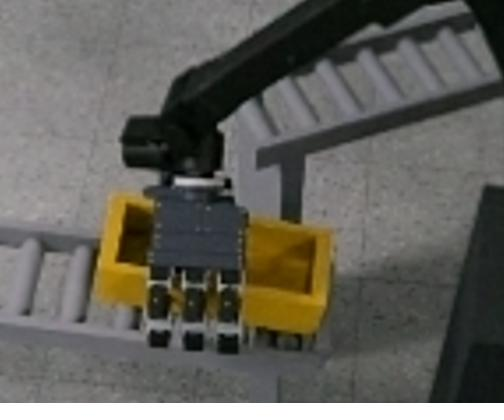

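Call:
move(arm2={"target":[-1.155,0.38,0.875,0,0,0.9063,-0.4226],"speed":0.08})

Call:
move(arm2={"target":[-1.055,0.62,0.89,0.0552,-0.1183,0.8985,-0.4190],"speed":0.08})

Call:
move(arm2={"target":[-0.925,0.838,0.885,0.1040,-0.2231,0.8784,-0.4096],"speed":0.08}, cameras=["cam_arm2","arm2_cam_wrist"])

Call:
zoom_image(camera="cam_arm2", region=[410, 150, 560, 240])

Scene clock: 24.53 s.
Joint torques (N m): arm1=[-0.15 -0.79 9.26 1.78 -0.07 -0.11] | arm2=[0.38 -23.41 13.14 -1.03 -1.17 0.11] | arm3=[0.85 -4.01 12.18 2.29 0.12 0.03] | arm4=[-0.09 1.96 9.36 2.58 0.2 -0.07]
Motor temperatures (°C): arm1=[28 29 33 28 27 28] | arm2=[28 32 30 28 29 30] | arm3=[27 30 32 27 27 28] | arm4=[30 32 30 26 28 28]
Heat: arm1: hottest joint3_rad 33 °C; arm2: hottest joint2_rad 32 °C; arm3: hottest joint3_rad 32 °C; arm4: hottest joint2_rad 32 °C.
move: arm2 off_target
Joint velocities: within noise
arm1, arm3, arm4: as last shown
arm2.joint_positions: joint1_rad=-0.100 joint2_rad=+1.944 joint3_rad=+1.260 joint4_rad=-1.159 joint5_rad=-0.842 joint6_rad=+1.325 hand_index_mcp=+0.863 hand_index_abd=+0.001 hand_index_pip=-0.162 hand_index_dip=-0.710 hand_middle_mcp=+0.832 hand_middle_abd=+0.001 hand_middle_pip=-0.177 hand_middle_dip=-0.713 hand_ring_mcp=+0.808 hand_ring_abd=+0.001 hand_ring_pip=-0.208 hand_ring_dip=-0.719 hand_thumb_cmc=-0.768 hand_thumb_axl=+0.676 hand_thumb_mcp=+0.749 hand_thumb_ipl=-0.753 hand_current_limit=+0.796 hand_speed=-0.900
arm2.joint_status: not commanded
arm2.hand_state: blocked,goal,blocked,blocked,blocked,goal,blocked,goal,goal,goal,blocked,goal,goal,goal,blocked,blocked
arm2.index_mcp_current_ma: 200
arm2.index_abd_current_ma: 0
arm2.index_pip_current_ma: 243
arm2.index_dip_current_ma: 47
arm2.middle_mcp_current_ma: 81
arm2.middle_abd_current_ma: 0
arm2.middle_pip_current_ma: 182
arm2.middle_dip_current_ma: 39
arm2.ring_mcp_current_ma: 14
arm2.ring_abd_current_ma: 0
arm2.ring_pip_current_ma: 74
arm2.ring_dip_current_ma: 23
arm2.thumb_cmc_current_ma: 37
arm2.thumb_axl_current_ma: -3
arm2.thumb_mcp_current_ma: 494
arm2.thumb_ipl_current_ma: 494
arm2.hand_goal_index_mcp: 0.800
arm2.hand_goal_index_abd: 0.000
arm2.hand_goal_index_pip: -0.240
arm2.hand_goal_index_dip: -0.732
arm2.hand_goal_middle_mcp: 0.800
arm2.hand_goal_middle_abd: 0.000
arm2.hand_goal_middle_pip: -0.240
arm2.hand_goal_middle_dip: -0.732
arm2.hand_goal_ring_mcp: 0.800
arm2.hand_goal_ring_abd: 0.000
arm2.hand_goal_ring_pip: -0.240
arm2.hand_goal_ring_dip: -0.732
arm2.hand_goal_thumb_cmc: -0.786
arm2.hand_goal_thumb_axl: 0.678
arm2.hand_goal_thumb_mcp: 0.620
arm2.hand_goal_thumb_ipl: -0.880
arm2.on_its_own: hand_ring_mcp moved -0.031 to your old target +0.800; hand_ring_pip moved -0.024 toward your old target -0.240
arm2.hand: x=-1.1231 y=+0.3714 z=+0.8386 quat_wxyz=(+0.041, +0.012, +0.903, -0.427) (m; scene frame)
arm2.hand_target: x=-1.1527 y=+0.3797 z=+0.8753 quat_wxyz=(+0.000, +0.000, +0.906, -0.422) (m; scene frame)
arm2.hand_status: off_target (0.049 m and 4.9 deg from the pose sent, 0.112 m and 1.7 deg at the start)
pictures: none

Scene clock: 28.53 s.
Joint torques (N m): arm1=[-0.03 -0.91 9.24 1.77 -0.07 -0.09] | arm2=[0.62 -20.19 12.86 -2.33 -0.54 -0.03] | arm3=[0.79 -3.96 12.14 2.29 0.11 0.02] | arm4=[-0.03 1.96 9.35 2.59 0.2 -0.08]
Motor temperatures (°C): arm1=[28 29 33 28 27 28] | arm2=[28 32 30 28 29 30] | arm3=[27 30 32 27 27 28] | arm4=[30 32 31 26 28 28]
Heat: arm1: hottest joint3_rad 33 °C; arm2: hottest joint2_rad 32 °C; arm3: hottest joint3_rad 32 °C; arm4: hottest joint2_rad 32 °C.
move: arm2 off_target
Joint velocities: within noise
arm1, arm4: as last shown
arm2.joint_positions: joint1_rad=-0.568 joint2_rad=+1.966 joint3_rad=+1.382 joint4_rad=-1.670 joint5_rad=-0.494 joint6_rad=+0.546 hand_index_mcp=+0.863 hand_index_abd=+0.001 hand_index_pip=-0.162 hand_index_dip=-0.710 hand_middle_mcp=+0.832 hand_middle_abd=+0.001 hand_middle_pip=-0.177 hand_middle_dip=-0.713 hand_ring_mcp=+0.808 hand_ring_abd=+0.001 hand_ring_pip=-0.208 hand_ring_dip=-0.719 hand_thumb_cmc=-0.768 hand_thumb_axl=+0.676 hand_thumb_mcp=+0.749 hand_thumb_ipl=-0.753 hand_current_limit=+0.796 hand_speed=-0.900
arm2.joint_status: not commanded
arm2.hand_state: blocked,goal,blocked,blocked,blocked,goal,blocked,goal,goal,goal,blocked,goal,goal,goal,blocked,blocked
arm2.index_mcp_current_ma: 200
arm2.index_abd_current_ma: 0
arm2.index_pip_current_ma: 243
arm2.index_dip_current_ma: 47
arm2.middle_mcp_current_ma: 81
arm2.middle_abd_current_ma: 0
arm2.middle_pip_current_ma: 182
arm2.middle_dip_current_ma: 39
arm2.ring_mcp_current_ma: 14
arm2.ring_abd_current_ma: 0
arm2.ring_pip_current_ma: 74
arm2.ring_dip_current_ma: 22
arm2.thumb_cmc_current_ma: 37
arm2.thumb_axl_current_ma: -3
arm2.thumb_mcp_current_ma: 494
arm2.thumb_ipl_current_ma: 494
arm2.hand_goal_index_mcp: 0.800
arm2.hand_goal_index_abd: 0.000
arm2.hand_goal_index_pip: -0.240
arm2.hand_goal_index_dip: -0.732
arm2.hand_goal_middle_mcp: 0.800
arm2.hand_goal_middle_abd: 0.000
arm2.hand_goal_middle_pip: -0.240
arm2.hand_goal_middle_dip: -0.732
arm2.hand_goal_ring_mcp: 0.800
arm2.hand_goal_ring_abd: 0.000
arm2.hand_goal_ring_pip: -0.240
arm2.hand_goal_ring_dip: -0.732
arm2.hand_goal_thumb_cmc: -0.786
arm2.hand_goal_thumb_axl: 0.678
arm2.hand_goal_thumb_mcp: 0.620
arm2.hand_goal_thumb_ipl: -0.880
arm2.hand: x=-1.0368 y=+0.6046 z=+0.8695 quat_wxyz=(+0.051, -0.105, +0.909, -0.400) (m; scene frame)
arm2.hand_target: x=-1.0538 y=+0.6191 z=+0.8898 quat_wxyz=(+0.033, -0.113, +0.915, -0.387) (m; scene frame)
arm2.hand_status: off_target (0.031 m and 2.9 deg from the pose sent, 0.263 m and 15.1 deg at the start; a joint's target at an end of its range on 44 of 120 steps)
arm3.joint_positions: joint1_rad=+0.586 joint2_rad=+0.948 joint3_rad=+1.387 joint4_rad=-1.214 joint5_rad=+0.073 joint6_rad=+1.089 hand_index_mcp=+0.756 hand_index_abd=+0.001 hand_index_pip=+0.577 hand_index_dip=+0.696 hand_middle_mcp=+0.756 hand_middle_abd=+0.000 hand_middle_pip=+0.577 hand_middle_dip=+0.696 hand_ring_mcp=+0.756 hand_ring_abd=+0.001 hand_ring_pip=+0.577 hand_ring_dip=+0.696 hand_thumb_cmc=+0.716 hand_thumb_axl=+0.677 hand_thumb_mcp=+0.224 hand_thumb_ipl=+0.168 hand_current_limit=+0.400 hand_speed=-0.600
arm3.joint_status: not commanded
arm3.hand_state: goal,goal,goal,goal,goal,goal,goal,goal,goal,goal,goal,goal,goal,goal,goal,goal
arm3.index_mcp_current_ma: 5
arm3.index_abd_current_ma: 1
arm3.index_pip_current_ma: 2
arm3.index_dip_current_ma: 0
arm3.middle_mcp_current_ma: 5
arm3.middle_abd_current_ma: 1
arm3.middle_pip_current_ma: 2
arm3.middle_dip_current_ma: 0
arm3.ring_mcp_current_ma: 5
arm3.ring_abd_current_ma: 1
arm3.ring_pip_current_ma: 2
arm3.ring_dip_current_ma: 0
arm3.thumb_cmc_current_ma: 4
arm3.thumb_axl_current_ma: -2
arm3.thumb_mcp_current_ma: -6
arm3.thumb_ipl_current_ma: -1
arm3.hand_goal_index_mcp: 0.754
arm3.hand_goal_index_abd: 0.000
arm3.hand_goal_index_pip: 0.576
arm3.hand_goal_index_dip: 0.696
arm3.hand_goal_middle_mcp: 0.754
arm3.hand_goal_middle_abd: 0.000
arm3.hand_goal_middle_pip: 0.576
arm3.hand_goal_middle_dip: 0.696
arm3.hand_goal_ring_mcp: 0.754
arm3.hand_goal_ring_abd: 0.000
arm3.hand_goal_ring_pip: 0.576
arm3.hand_goal_ring_dip: 0.696
arm3.hand_goal_thumb_cmc: 0.714
arm3.hand_goal_thumb_axl: 0.678
arm3.hand_goal_thumb_mcp: 0.226
arm3.hand_goal_thumb_ipl: 0.168
arm3.hand: x=+0.9669 y=+2.8335 z=+1.4041 quat_wxyz=(-0.100, +0.633, +0.669, +0.376) (m; scene frame)
arm3.hand_target: x=+0.9634 y=+2.8384 z=+1.4091 quat_wxyz=(-0.108, +0.630, +0.667, +0.383) (m; scene frame)
arm3.hand_status: not commanded
pictures: none

Scene clock: 32.57 s.
Joint torques (N m): arm1=[0.03 -0.85 9.24 1.77 -0.07 -0.09] | arm2=[0.67 -20.6 13.87 -2 0.06 -0.05] | arm3=[0.85 -4.07 12.15 2.32 0.12 0.02] | arm4=[-0.09 2.02 9.35 2.59 0.2 -0.08]
Motor temperatures (°C): arm1=[28 29 34 28 27 28] | arm2=[28 33 31 28 29 30] | arm3=[27 30 33 27 27 28] | arm4=[30 32 31 26 28 28]
Heat: arm1: hottest joint3_rad 34 °C; arm2: hottest joint2_rad 33 °C; arm3: hottest joint3_rad 33 °C; arm4: hottest joint2_rad 32 °C.
move: arm2 off_target
Joint velocities: within noise
arm1, arm3, arm4: as last shown
arm2.joint_positions: joint1_rad=-0.966 joint2_rad=+2.016 joint3_rad=+1.506 joint4_rad=-1.676 joint5_rad=-0.025 joint6_rad=+0.059 hand_index_mcp=+0.863 hand_index_abd=+0.001 hand_index_pip=-0.162 hand_index_dip=-0.710 hand_middle_mcp=+0.832 hand_middle_abd=+0.001 hand_middle_pip=-0.177 hand_middle_dip=-0.713 hand_ring_mcp=+0.810 hand_ring_abd=+0.001 hand_ring_pip=-0.208 hand_ring_dip=-0.719 hand_thumb_cmc=-0.769 hand_thumb_axl=+0.676 hand_thumb_mcp=+0.748 hand_thumb_ipl=-0.753 hand_current_limit=+0.796 hand_speed=-0.900
arm2.joint_status: not commanded
arm2.hand_state: blocked,goal,blocked,blocked,blocked,goal,blocked,goal,goal,goal,blocked,goal,goal,goal,blocked,blocked
arm2.index_mcp_current_ma: 200
arm2.index_abd_current_ma: 0
arm2.index_pip_current_ma: 241
arm2.index_dip_current_ma: 46
arm2.middle_mcp_current_ma: 81
arm2.middle_abd_current_ma: 0
arm2.middle_pip_current_ma: 182
arm2.middle_dip_current_ma: 39
arm2.ring_mcp_current_ma: 18
arm2.ring_abd_current_ma: 0
arm2.ring_pip_current_ma: 75
arm2.ring_dip_current_ma: 22
arm2.thumb_cmc_current_ma: 34
arm2.thumb_axl_current_ma: -3
arm2.thumb_mcp_current_ma: 494
arm2.thumb_ipl_current_ma: 494
arm2.hand_goal_index_mcp: 0.800
arm2.hand_goal_index_abd: 0.000
arm2.hand_goal_index_pip: -0.240
arm2.hand_goal_index_dip: -0.732
arm2.hand_goal_middle_mcp: 0.800
arm2.hand_goal_middle_abd: 0.000
arm2.hand_goal_middle_pip: -0.240
arm2.hand_goal_middle_dip: -0.732
arm2.hand_goal_ring_mcp: 0.800
arm2.hand_goal_ring_abd: 0.000
arm2.hand_goal_ring_pip: -0.240
arm2.hand_goal_ring_dip: -0.732
arm2.hand_goal_thumb_cmc: -0.786
arm2.hand_goal_thumb_axl: 0.678
arm2.hand_goal_thumb_mcp: 0.620
arm2.hand_goal_thumb_ipl: -0.880
arm2.hand: x=-0.9133 y=+0.8158 z=+0.8669 quat_wxyz=(+0.078, -0.230, +0.923, -0.298) (m; scene frame)
arm2.hand_target: x=-0.9242 y=+0.8364 z=+0.8850 quat_wxyz=(+0.071, -0.236, +0.929, -0.278) (m; scene frame)
arm2.hand_status: off_target (0.031 m and 14.2 deg from the pose sent, 0.259 m and 15.3 deg at the start; a joint's target at an end of its range on 120 of 121 steps)
pictures: arm2_cam_wrist, cam_arm2
camera_calibration:
arm2_cam_wrist: T_world_to_cam=[[0.434569, 0.841034, -0.322198, 0.0151867], [0.385664, 0.149513, 0.910444, -0.606861], [0.813888, -0.519911, -0.259383, 1.5183], [0, 0, 0, 1]] pos_world=[-1.00828, 0.867341, 0.951226]

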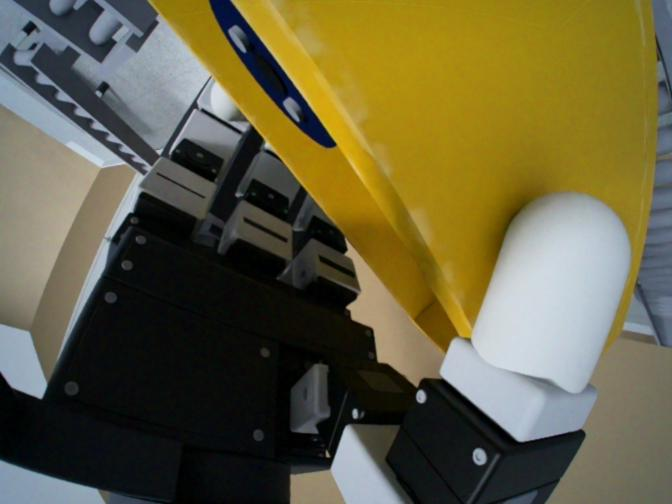

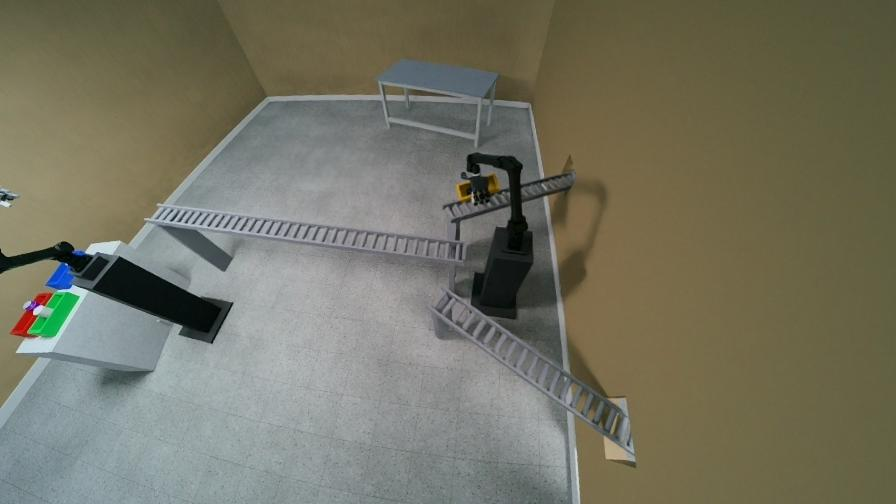

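Scaled by 3.360 from the camera's 896x504 image, which has a finer 1280x720 frame.

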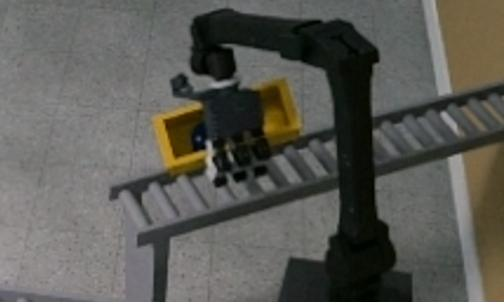

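Call:
move(arm2={"target":[-0.927,0.842,0.79,0.1045,-0.2240,0.8782,-0.4094],"speed":0.06}, cameras=["cam_arm2","arm2_cam_wrist"])

Call:
zoom_image(camera="cam_arm2", region=[430, 160, 530, 240])

Scene clock: 36.47 s.
Joint torques (N m): arm1=[-0.09 -0.85 9.28 1.74 -0.07 -0.09] | arm2=[0.38 -22.53 12.03 -2.24 -0.03 -0.02] | arm3=[0.73 -4.07 12.15 2.28 0.11 0.03] | arm4=[-0.03 2.02 9.33 2.61 0.2 -0.08]
Motor temperatures (°C): arm1=[28 29 34 28 27 28] | arm2=[28 33 32 28 29 30] | arm3=[27 30 33 27 27 28] | arm4=[30 32 31 26 28 28]
Heat: arm1: hottest joint3_rad 34 °C; arm2: hottest joint2_rad 33 °C; arm3: hottest joint3_rad 33 °C; arm4: hottest joint2_rad 32 °C.
move: arm2 off_target
Joint velocities: within noise
arm1, arm3, arm4: as last shown
arm2.joint_positions: joint1_rad=-0.967 joint2_rad=+2.247 joint3_rad=+1.609 joint4_rad=-1.677 joint5_rad=-0.024 joint6_rad=+0.047 hand_index_mcp=+0.863 hand_index_abd=+0.001 hand_index_pip=-0.162 hand_index_dip=-0.710 hand_middle_mcp=+0.832 hand_middle_abd=+0.001 hand_middle_pip=-0.178 hand_middle_dip=-0.713 hand_ring_mcp=+0.810 hand_ring_abd=+0.001 hand_ring_pip=-0.210 hand_ring_dip=-0.721 hand_thumb_cmc=-0.768 hand_thumb_axl=+0.676 hand_thumb_mcp=+0.748 hand_thumb_ipl=-0.753 hand_current_limit=+0.796 hand_speed=-0.900
arm2.joint_status: not commanded
arm2.hand_state: blocked,goal,blocked,blocked,blocked,goal,blocked,goal,goal,goal,blocked,goal,goal,goal,blocked,blocked
arm2.index_mcp_current_ma: 200
arm2.index_abd_current_ma: 0
arm2.index_pip_current_ma: 241
arm2.index_dip_current_ma: 46
arm2.middle_mcp_current_ma: 81
arm2.middle_abd_current_ma: 0
arm2.middle_pip_current_ma: 179
arm2.middle_dip_current_ma: 39
arm2.ring_mcp_current_ma: 18
arm2.ring_abd_current_ma: 0
arm2.ring_pip_current_ma: 69
arm2.ring_dip_current_ma: 19
arm2.thumb_cmc_current_ma: 36
arm2.thumb_axl_current_ma: -3
arm2.thumb_mcp_current_ma: 494
arm2.thumb_ipl_current_ma: 494
arm2.hand_goal_index_mcp: 0.800
arm2.hand_goal_index_abd: 0.000
arm2.hand_goal_index_pip: -0.240
arm2.hand_goal_index_dip: -0.732
arm2.hand_goal_middle_mcp: 0.800
arm2.hand_goal_middle_abd: 0.000
arm2.hand_goal_middle_pip: -0.240
arm2.hand_goal_middle_dip: -0.732
arm2.hand_goal_ring_mcp: 0.800
arm2.hand_goal_ring_abd: 0.000
arm2.hand_goal_ring_pip: -0.240
arm2.hand_goal_ring_dip: -0.732
arm2.hand_goal_thumb_cmc: -0.786
arm2.hand_goal_thumb_axl: 0.678
arm2.hand_goal_thumb_mcp: 0.620
arm2.hand_goal_thumb_ipl: -0.880
arm2.hand: x=-0.9181 y=+0.8208 z=+0.7773 quat_wxyz=(+0.094, -0.230, +0.901, -0.356) (m; scene frame)
arm2.hand_target: x=-0.9263 y=+0.8410 z=+0.7902 quat_wxyz=(+0.087, -0.232, +0.907, -0.340) (m; scene frame)
arm2.hand_status: off_target (0.026 m and 6.8 deg from the pose sent, 0.082 m and 14.2 deg at the start; a joint's target at an end of its range on 90 of 91 steps)
pictures: arm2_cam_wrist, cam_arm2
camera_calibration:
arm2_cam_wrist: T_world_to_cam=[[0.447875, 0.805182, -0.388703, 0.0776401], [0.327645, 0.256698, 0.909261, -0.664521], [0.831899, -0.534592, -0.148845, 1.44425], [0, 0, 0, 1]] pos_world=[-1.01851, 0.88015, 0.84937]

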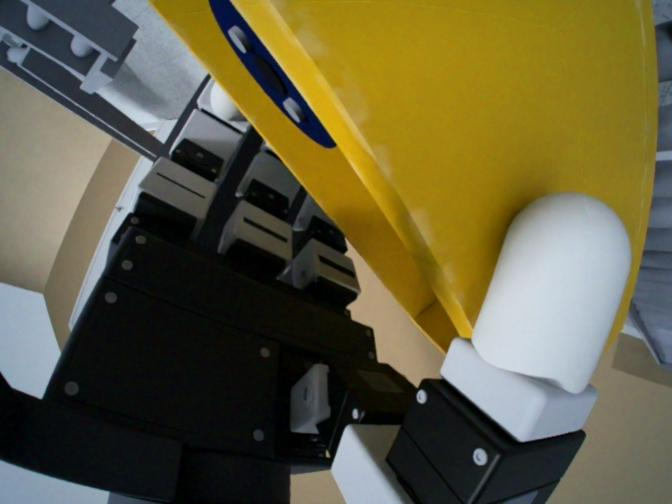

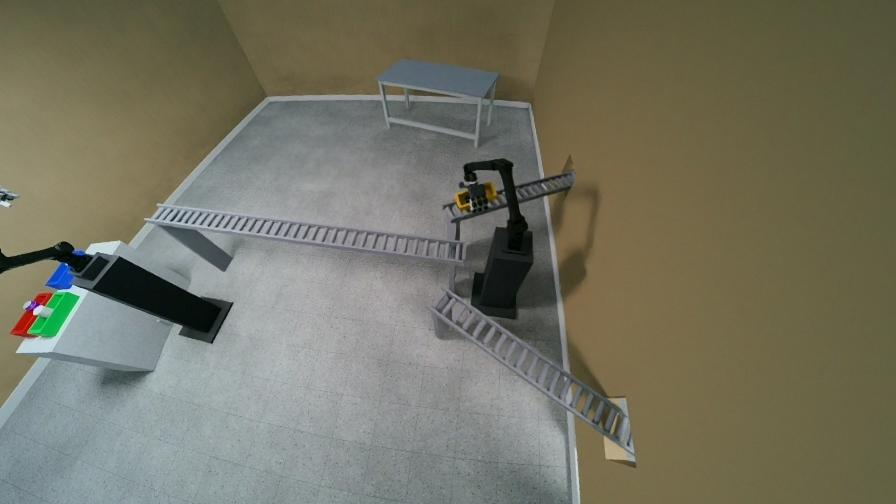

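Scaled by 5.040 from the camera's 896x504 image, which has a finer 1280x720 frame.

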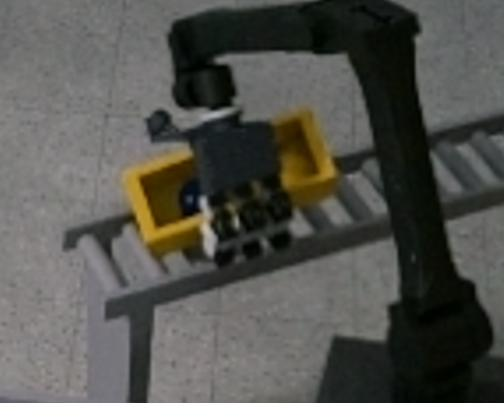

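Call:
move(arm2={"target":[-0.931,0.849,0.745,0.1045,-0.2240,0.8782,-0.4094],"speed":0.06}, cameras=["cam_arm2","arm2_cam_wrist"])

Call:
zoom_image(camera="cam_arm2", region=[430, 160, 530, 240])

Scene clock: 38.63 s.
Joint torques (N m): arm1=[0.03 -0.85 9.24 1.77 -0.07 -0.08] | arm2=[0.26 -22.3 11.19 -2.19 0.02 0.14] | arm3=[0.79 -4.07 12.15 2.32 0.11 0.02] | arm4=[-0.03 2.02 9.35 2.59 0.2 -0.08]
Motor temperatures (°C): arm1=[28 29 34 28 27 28] | arm2=[28 33 32 28 29 30] | arm3=[27 30 33 27 27 28] | arm4=[30 32 31 26 28 28]
Heat: arm1: hottest joint3_rad 34 °C; arm2: hottest joint2_rad 33 °C; arm3: hottest joint3_rad 33 °C; arm4: hottest joint2_rad 32 °C.
move: arm2 off_target
Joint velocities: within noise
arm1, arm3, arm4: as last shown
arm2.joint_positions: joint1_rad=-0.967 joint2_rad=+2.351 joint3_rad=+1.695 joint4_rad=-1.679 joint5_rad=-0.026 joint6_rad=+0.024 hand_index_mcp=+0.859 hand_index_abd=+0.001 hand_index_pip=-0.162 hand_index_dip=-0.694 hand_middle_mcp=+0.837 hand_middle_abd=+0.001 hand_middle_pip=-0.194 hand_middle_dip=-0.737 hand_ring_mcp=+0.814 hand_ring_abd=+0.001 hand_ring_pip=-0.233 hand_ring_dip=-0.743 hand_thumb_cmc=-0.758 hand_thumb_axl=+0.676 hand_thumb_mcp=+0.748 hand_thumb_ipl=-0.753 hand_current_limit=+0.796 hand_speed=-0.900
arm2.joint_status: not commanded
arm2.hand_state: blocked,goal,blocked,blocked,blocked,goal,blocked,goal,goal,goal,goal,goal,blocked,goal,blocked,blocked
arm2.index_mcp_current_ma: 183
arm2.index_abd_current_ma: 0
arm2.index_pip_current_ma: 241
arm2.index_dip_current_ma: 95
arm2.middle_mcp_current_ma: 99
arm2.middle_abd_current_ma: 0
arm2.middle_pip_current_ma: 120
arm2.middle_dip_current_ma: -6
arm2.ring_mcp_current_ma: 27
arm2.ring_abd_current_ma: 0
arm2.ring_pip_current_ma: 11
arm2.ring_dip_current_ma: -19
arm2.thumb_cmc_current_ma: 64
arm2.thumb_axl_current_ma: -3
arm2.thumb_mcp_current_ma: 494
arm2.thumb_ipl_current_ma: 494
arm2.hand_goal_index_mcp: 0.800
arm2.hand_goal_index_abd: 0.000
arm2.hand_goal_index_pip: -0.240
arm2.hand_goal_index_dip: -0.732
arm2.hand_goal_middle_mcp: 0.800
arm2.hand_goal_middle_abd: 0.000
arm2.hand_goal_middle_pip: -0.240
arm2.hand_goal_middle_dip: -0.732
arm2.hand_goal_ring_mcp: 0.800
arm2.hand_goal_ring_abd: 0.000
arm2.hand_goal_ring_pip: -0.240
arm2.hand_goal_ring_dip: -0.732
arm2.hand_goal_thumb_cmc: -0.786
arm2.hand_goal_thumb_axl: 0.678
arm2.hand_goal_thumb_mcp: 0.620
arm2.hand_goal_thumb_ipl: -0.880
arm2.on_its_own: hand_ring_pip moved -0.023 to your old target -0.240
arm2.hand: x=-0.9281 y=+0.8326 z=+0.7420 quat_wxyz=(+0.092, -0.238, +0.895, -0.367) (m; scene frame)
arm2.hand_target: x=-0.9304 y=+0.8482 z=+0.7449 quat_wxyz=(+0.092, -0.231, +0.900, -0.359) (m; scene frame)
arm2.hand_status: off_target (0.017 m and 5.7 deg from the pose sent, 0.045 m and 6.8 deg at the start; a joint's target at an end of its range on 54 of 55 steps)
pictures: arm2_cam_wrist, cam_arm2
camera_calibration:
arm2_cam_wrist: T_world_to_cam=[[0.434573, 0.801184, -0.4114, 0.0666575], [0.327036, 0.285234, 0.900938, -0.650349], [0.839162, -0.526066, -0.138061, 1.44527], [0, 0, 0, 1]] pos_world=[-1.0291, 0.892406, 0.812883]

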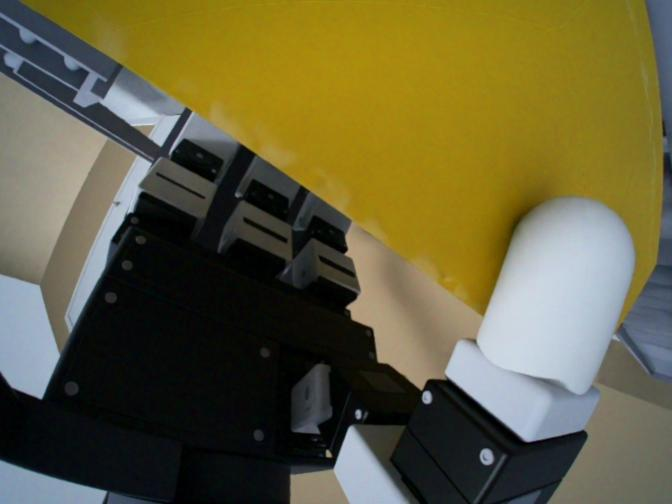

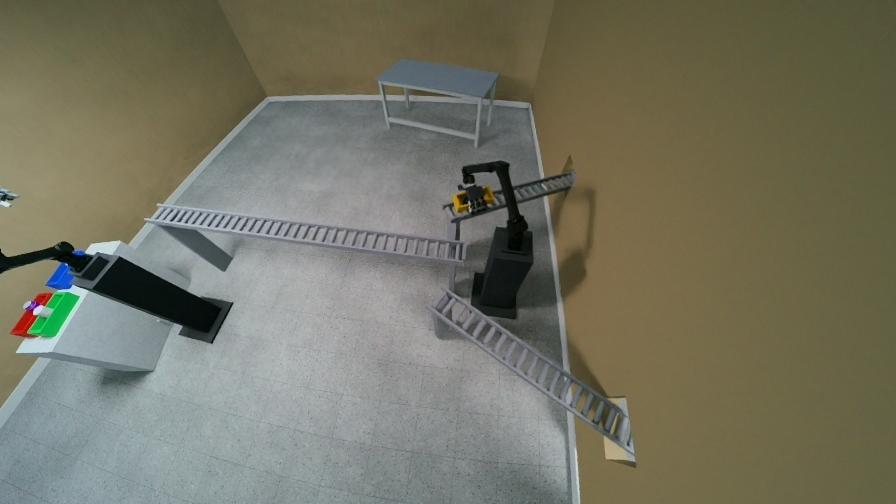

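Scaled by 5.040 from the camera's 896x504 image, which has a finer 1280x720 frame.

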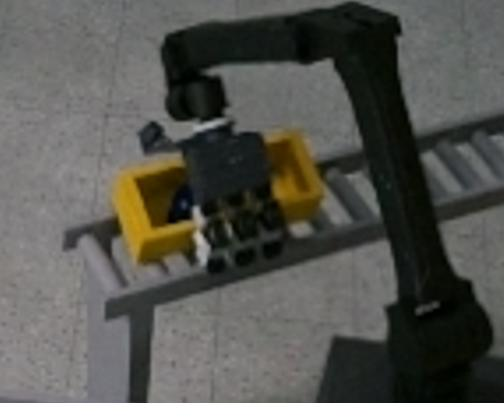

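Call:
zoom_image(camera="cam_arm2", region=[438, 178, 508, 226])

Scaled by 7.200 from the camera's 896x504 image, which has a finer 1280x720 frame.

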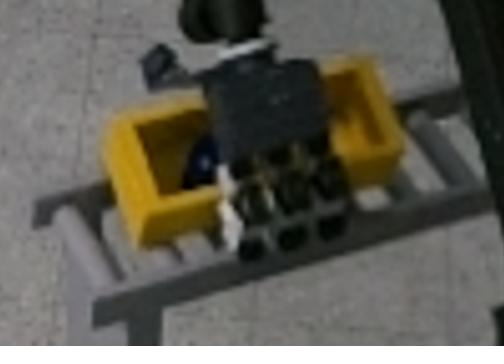

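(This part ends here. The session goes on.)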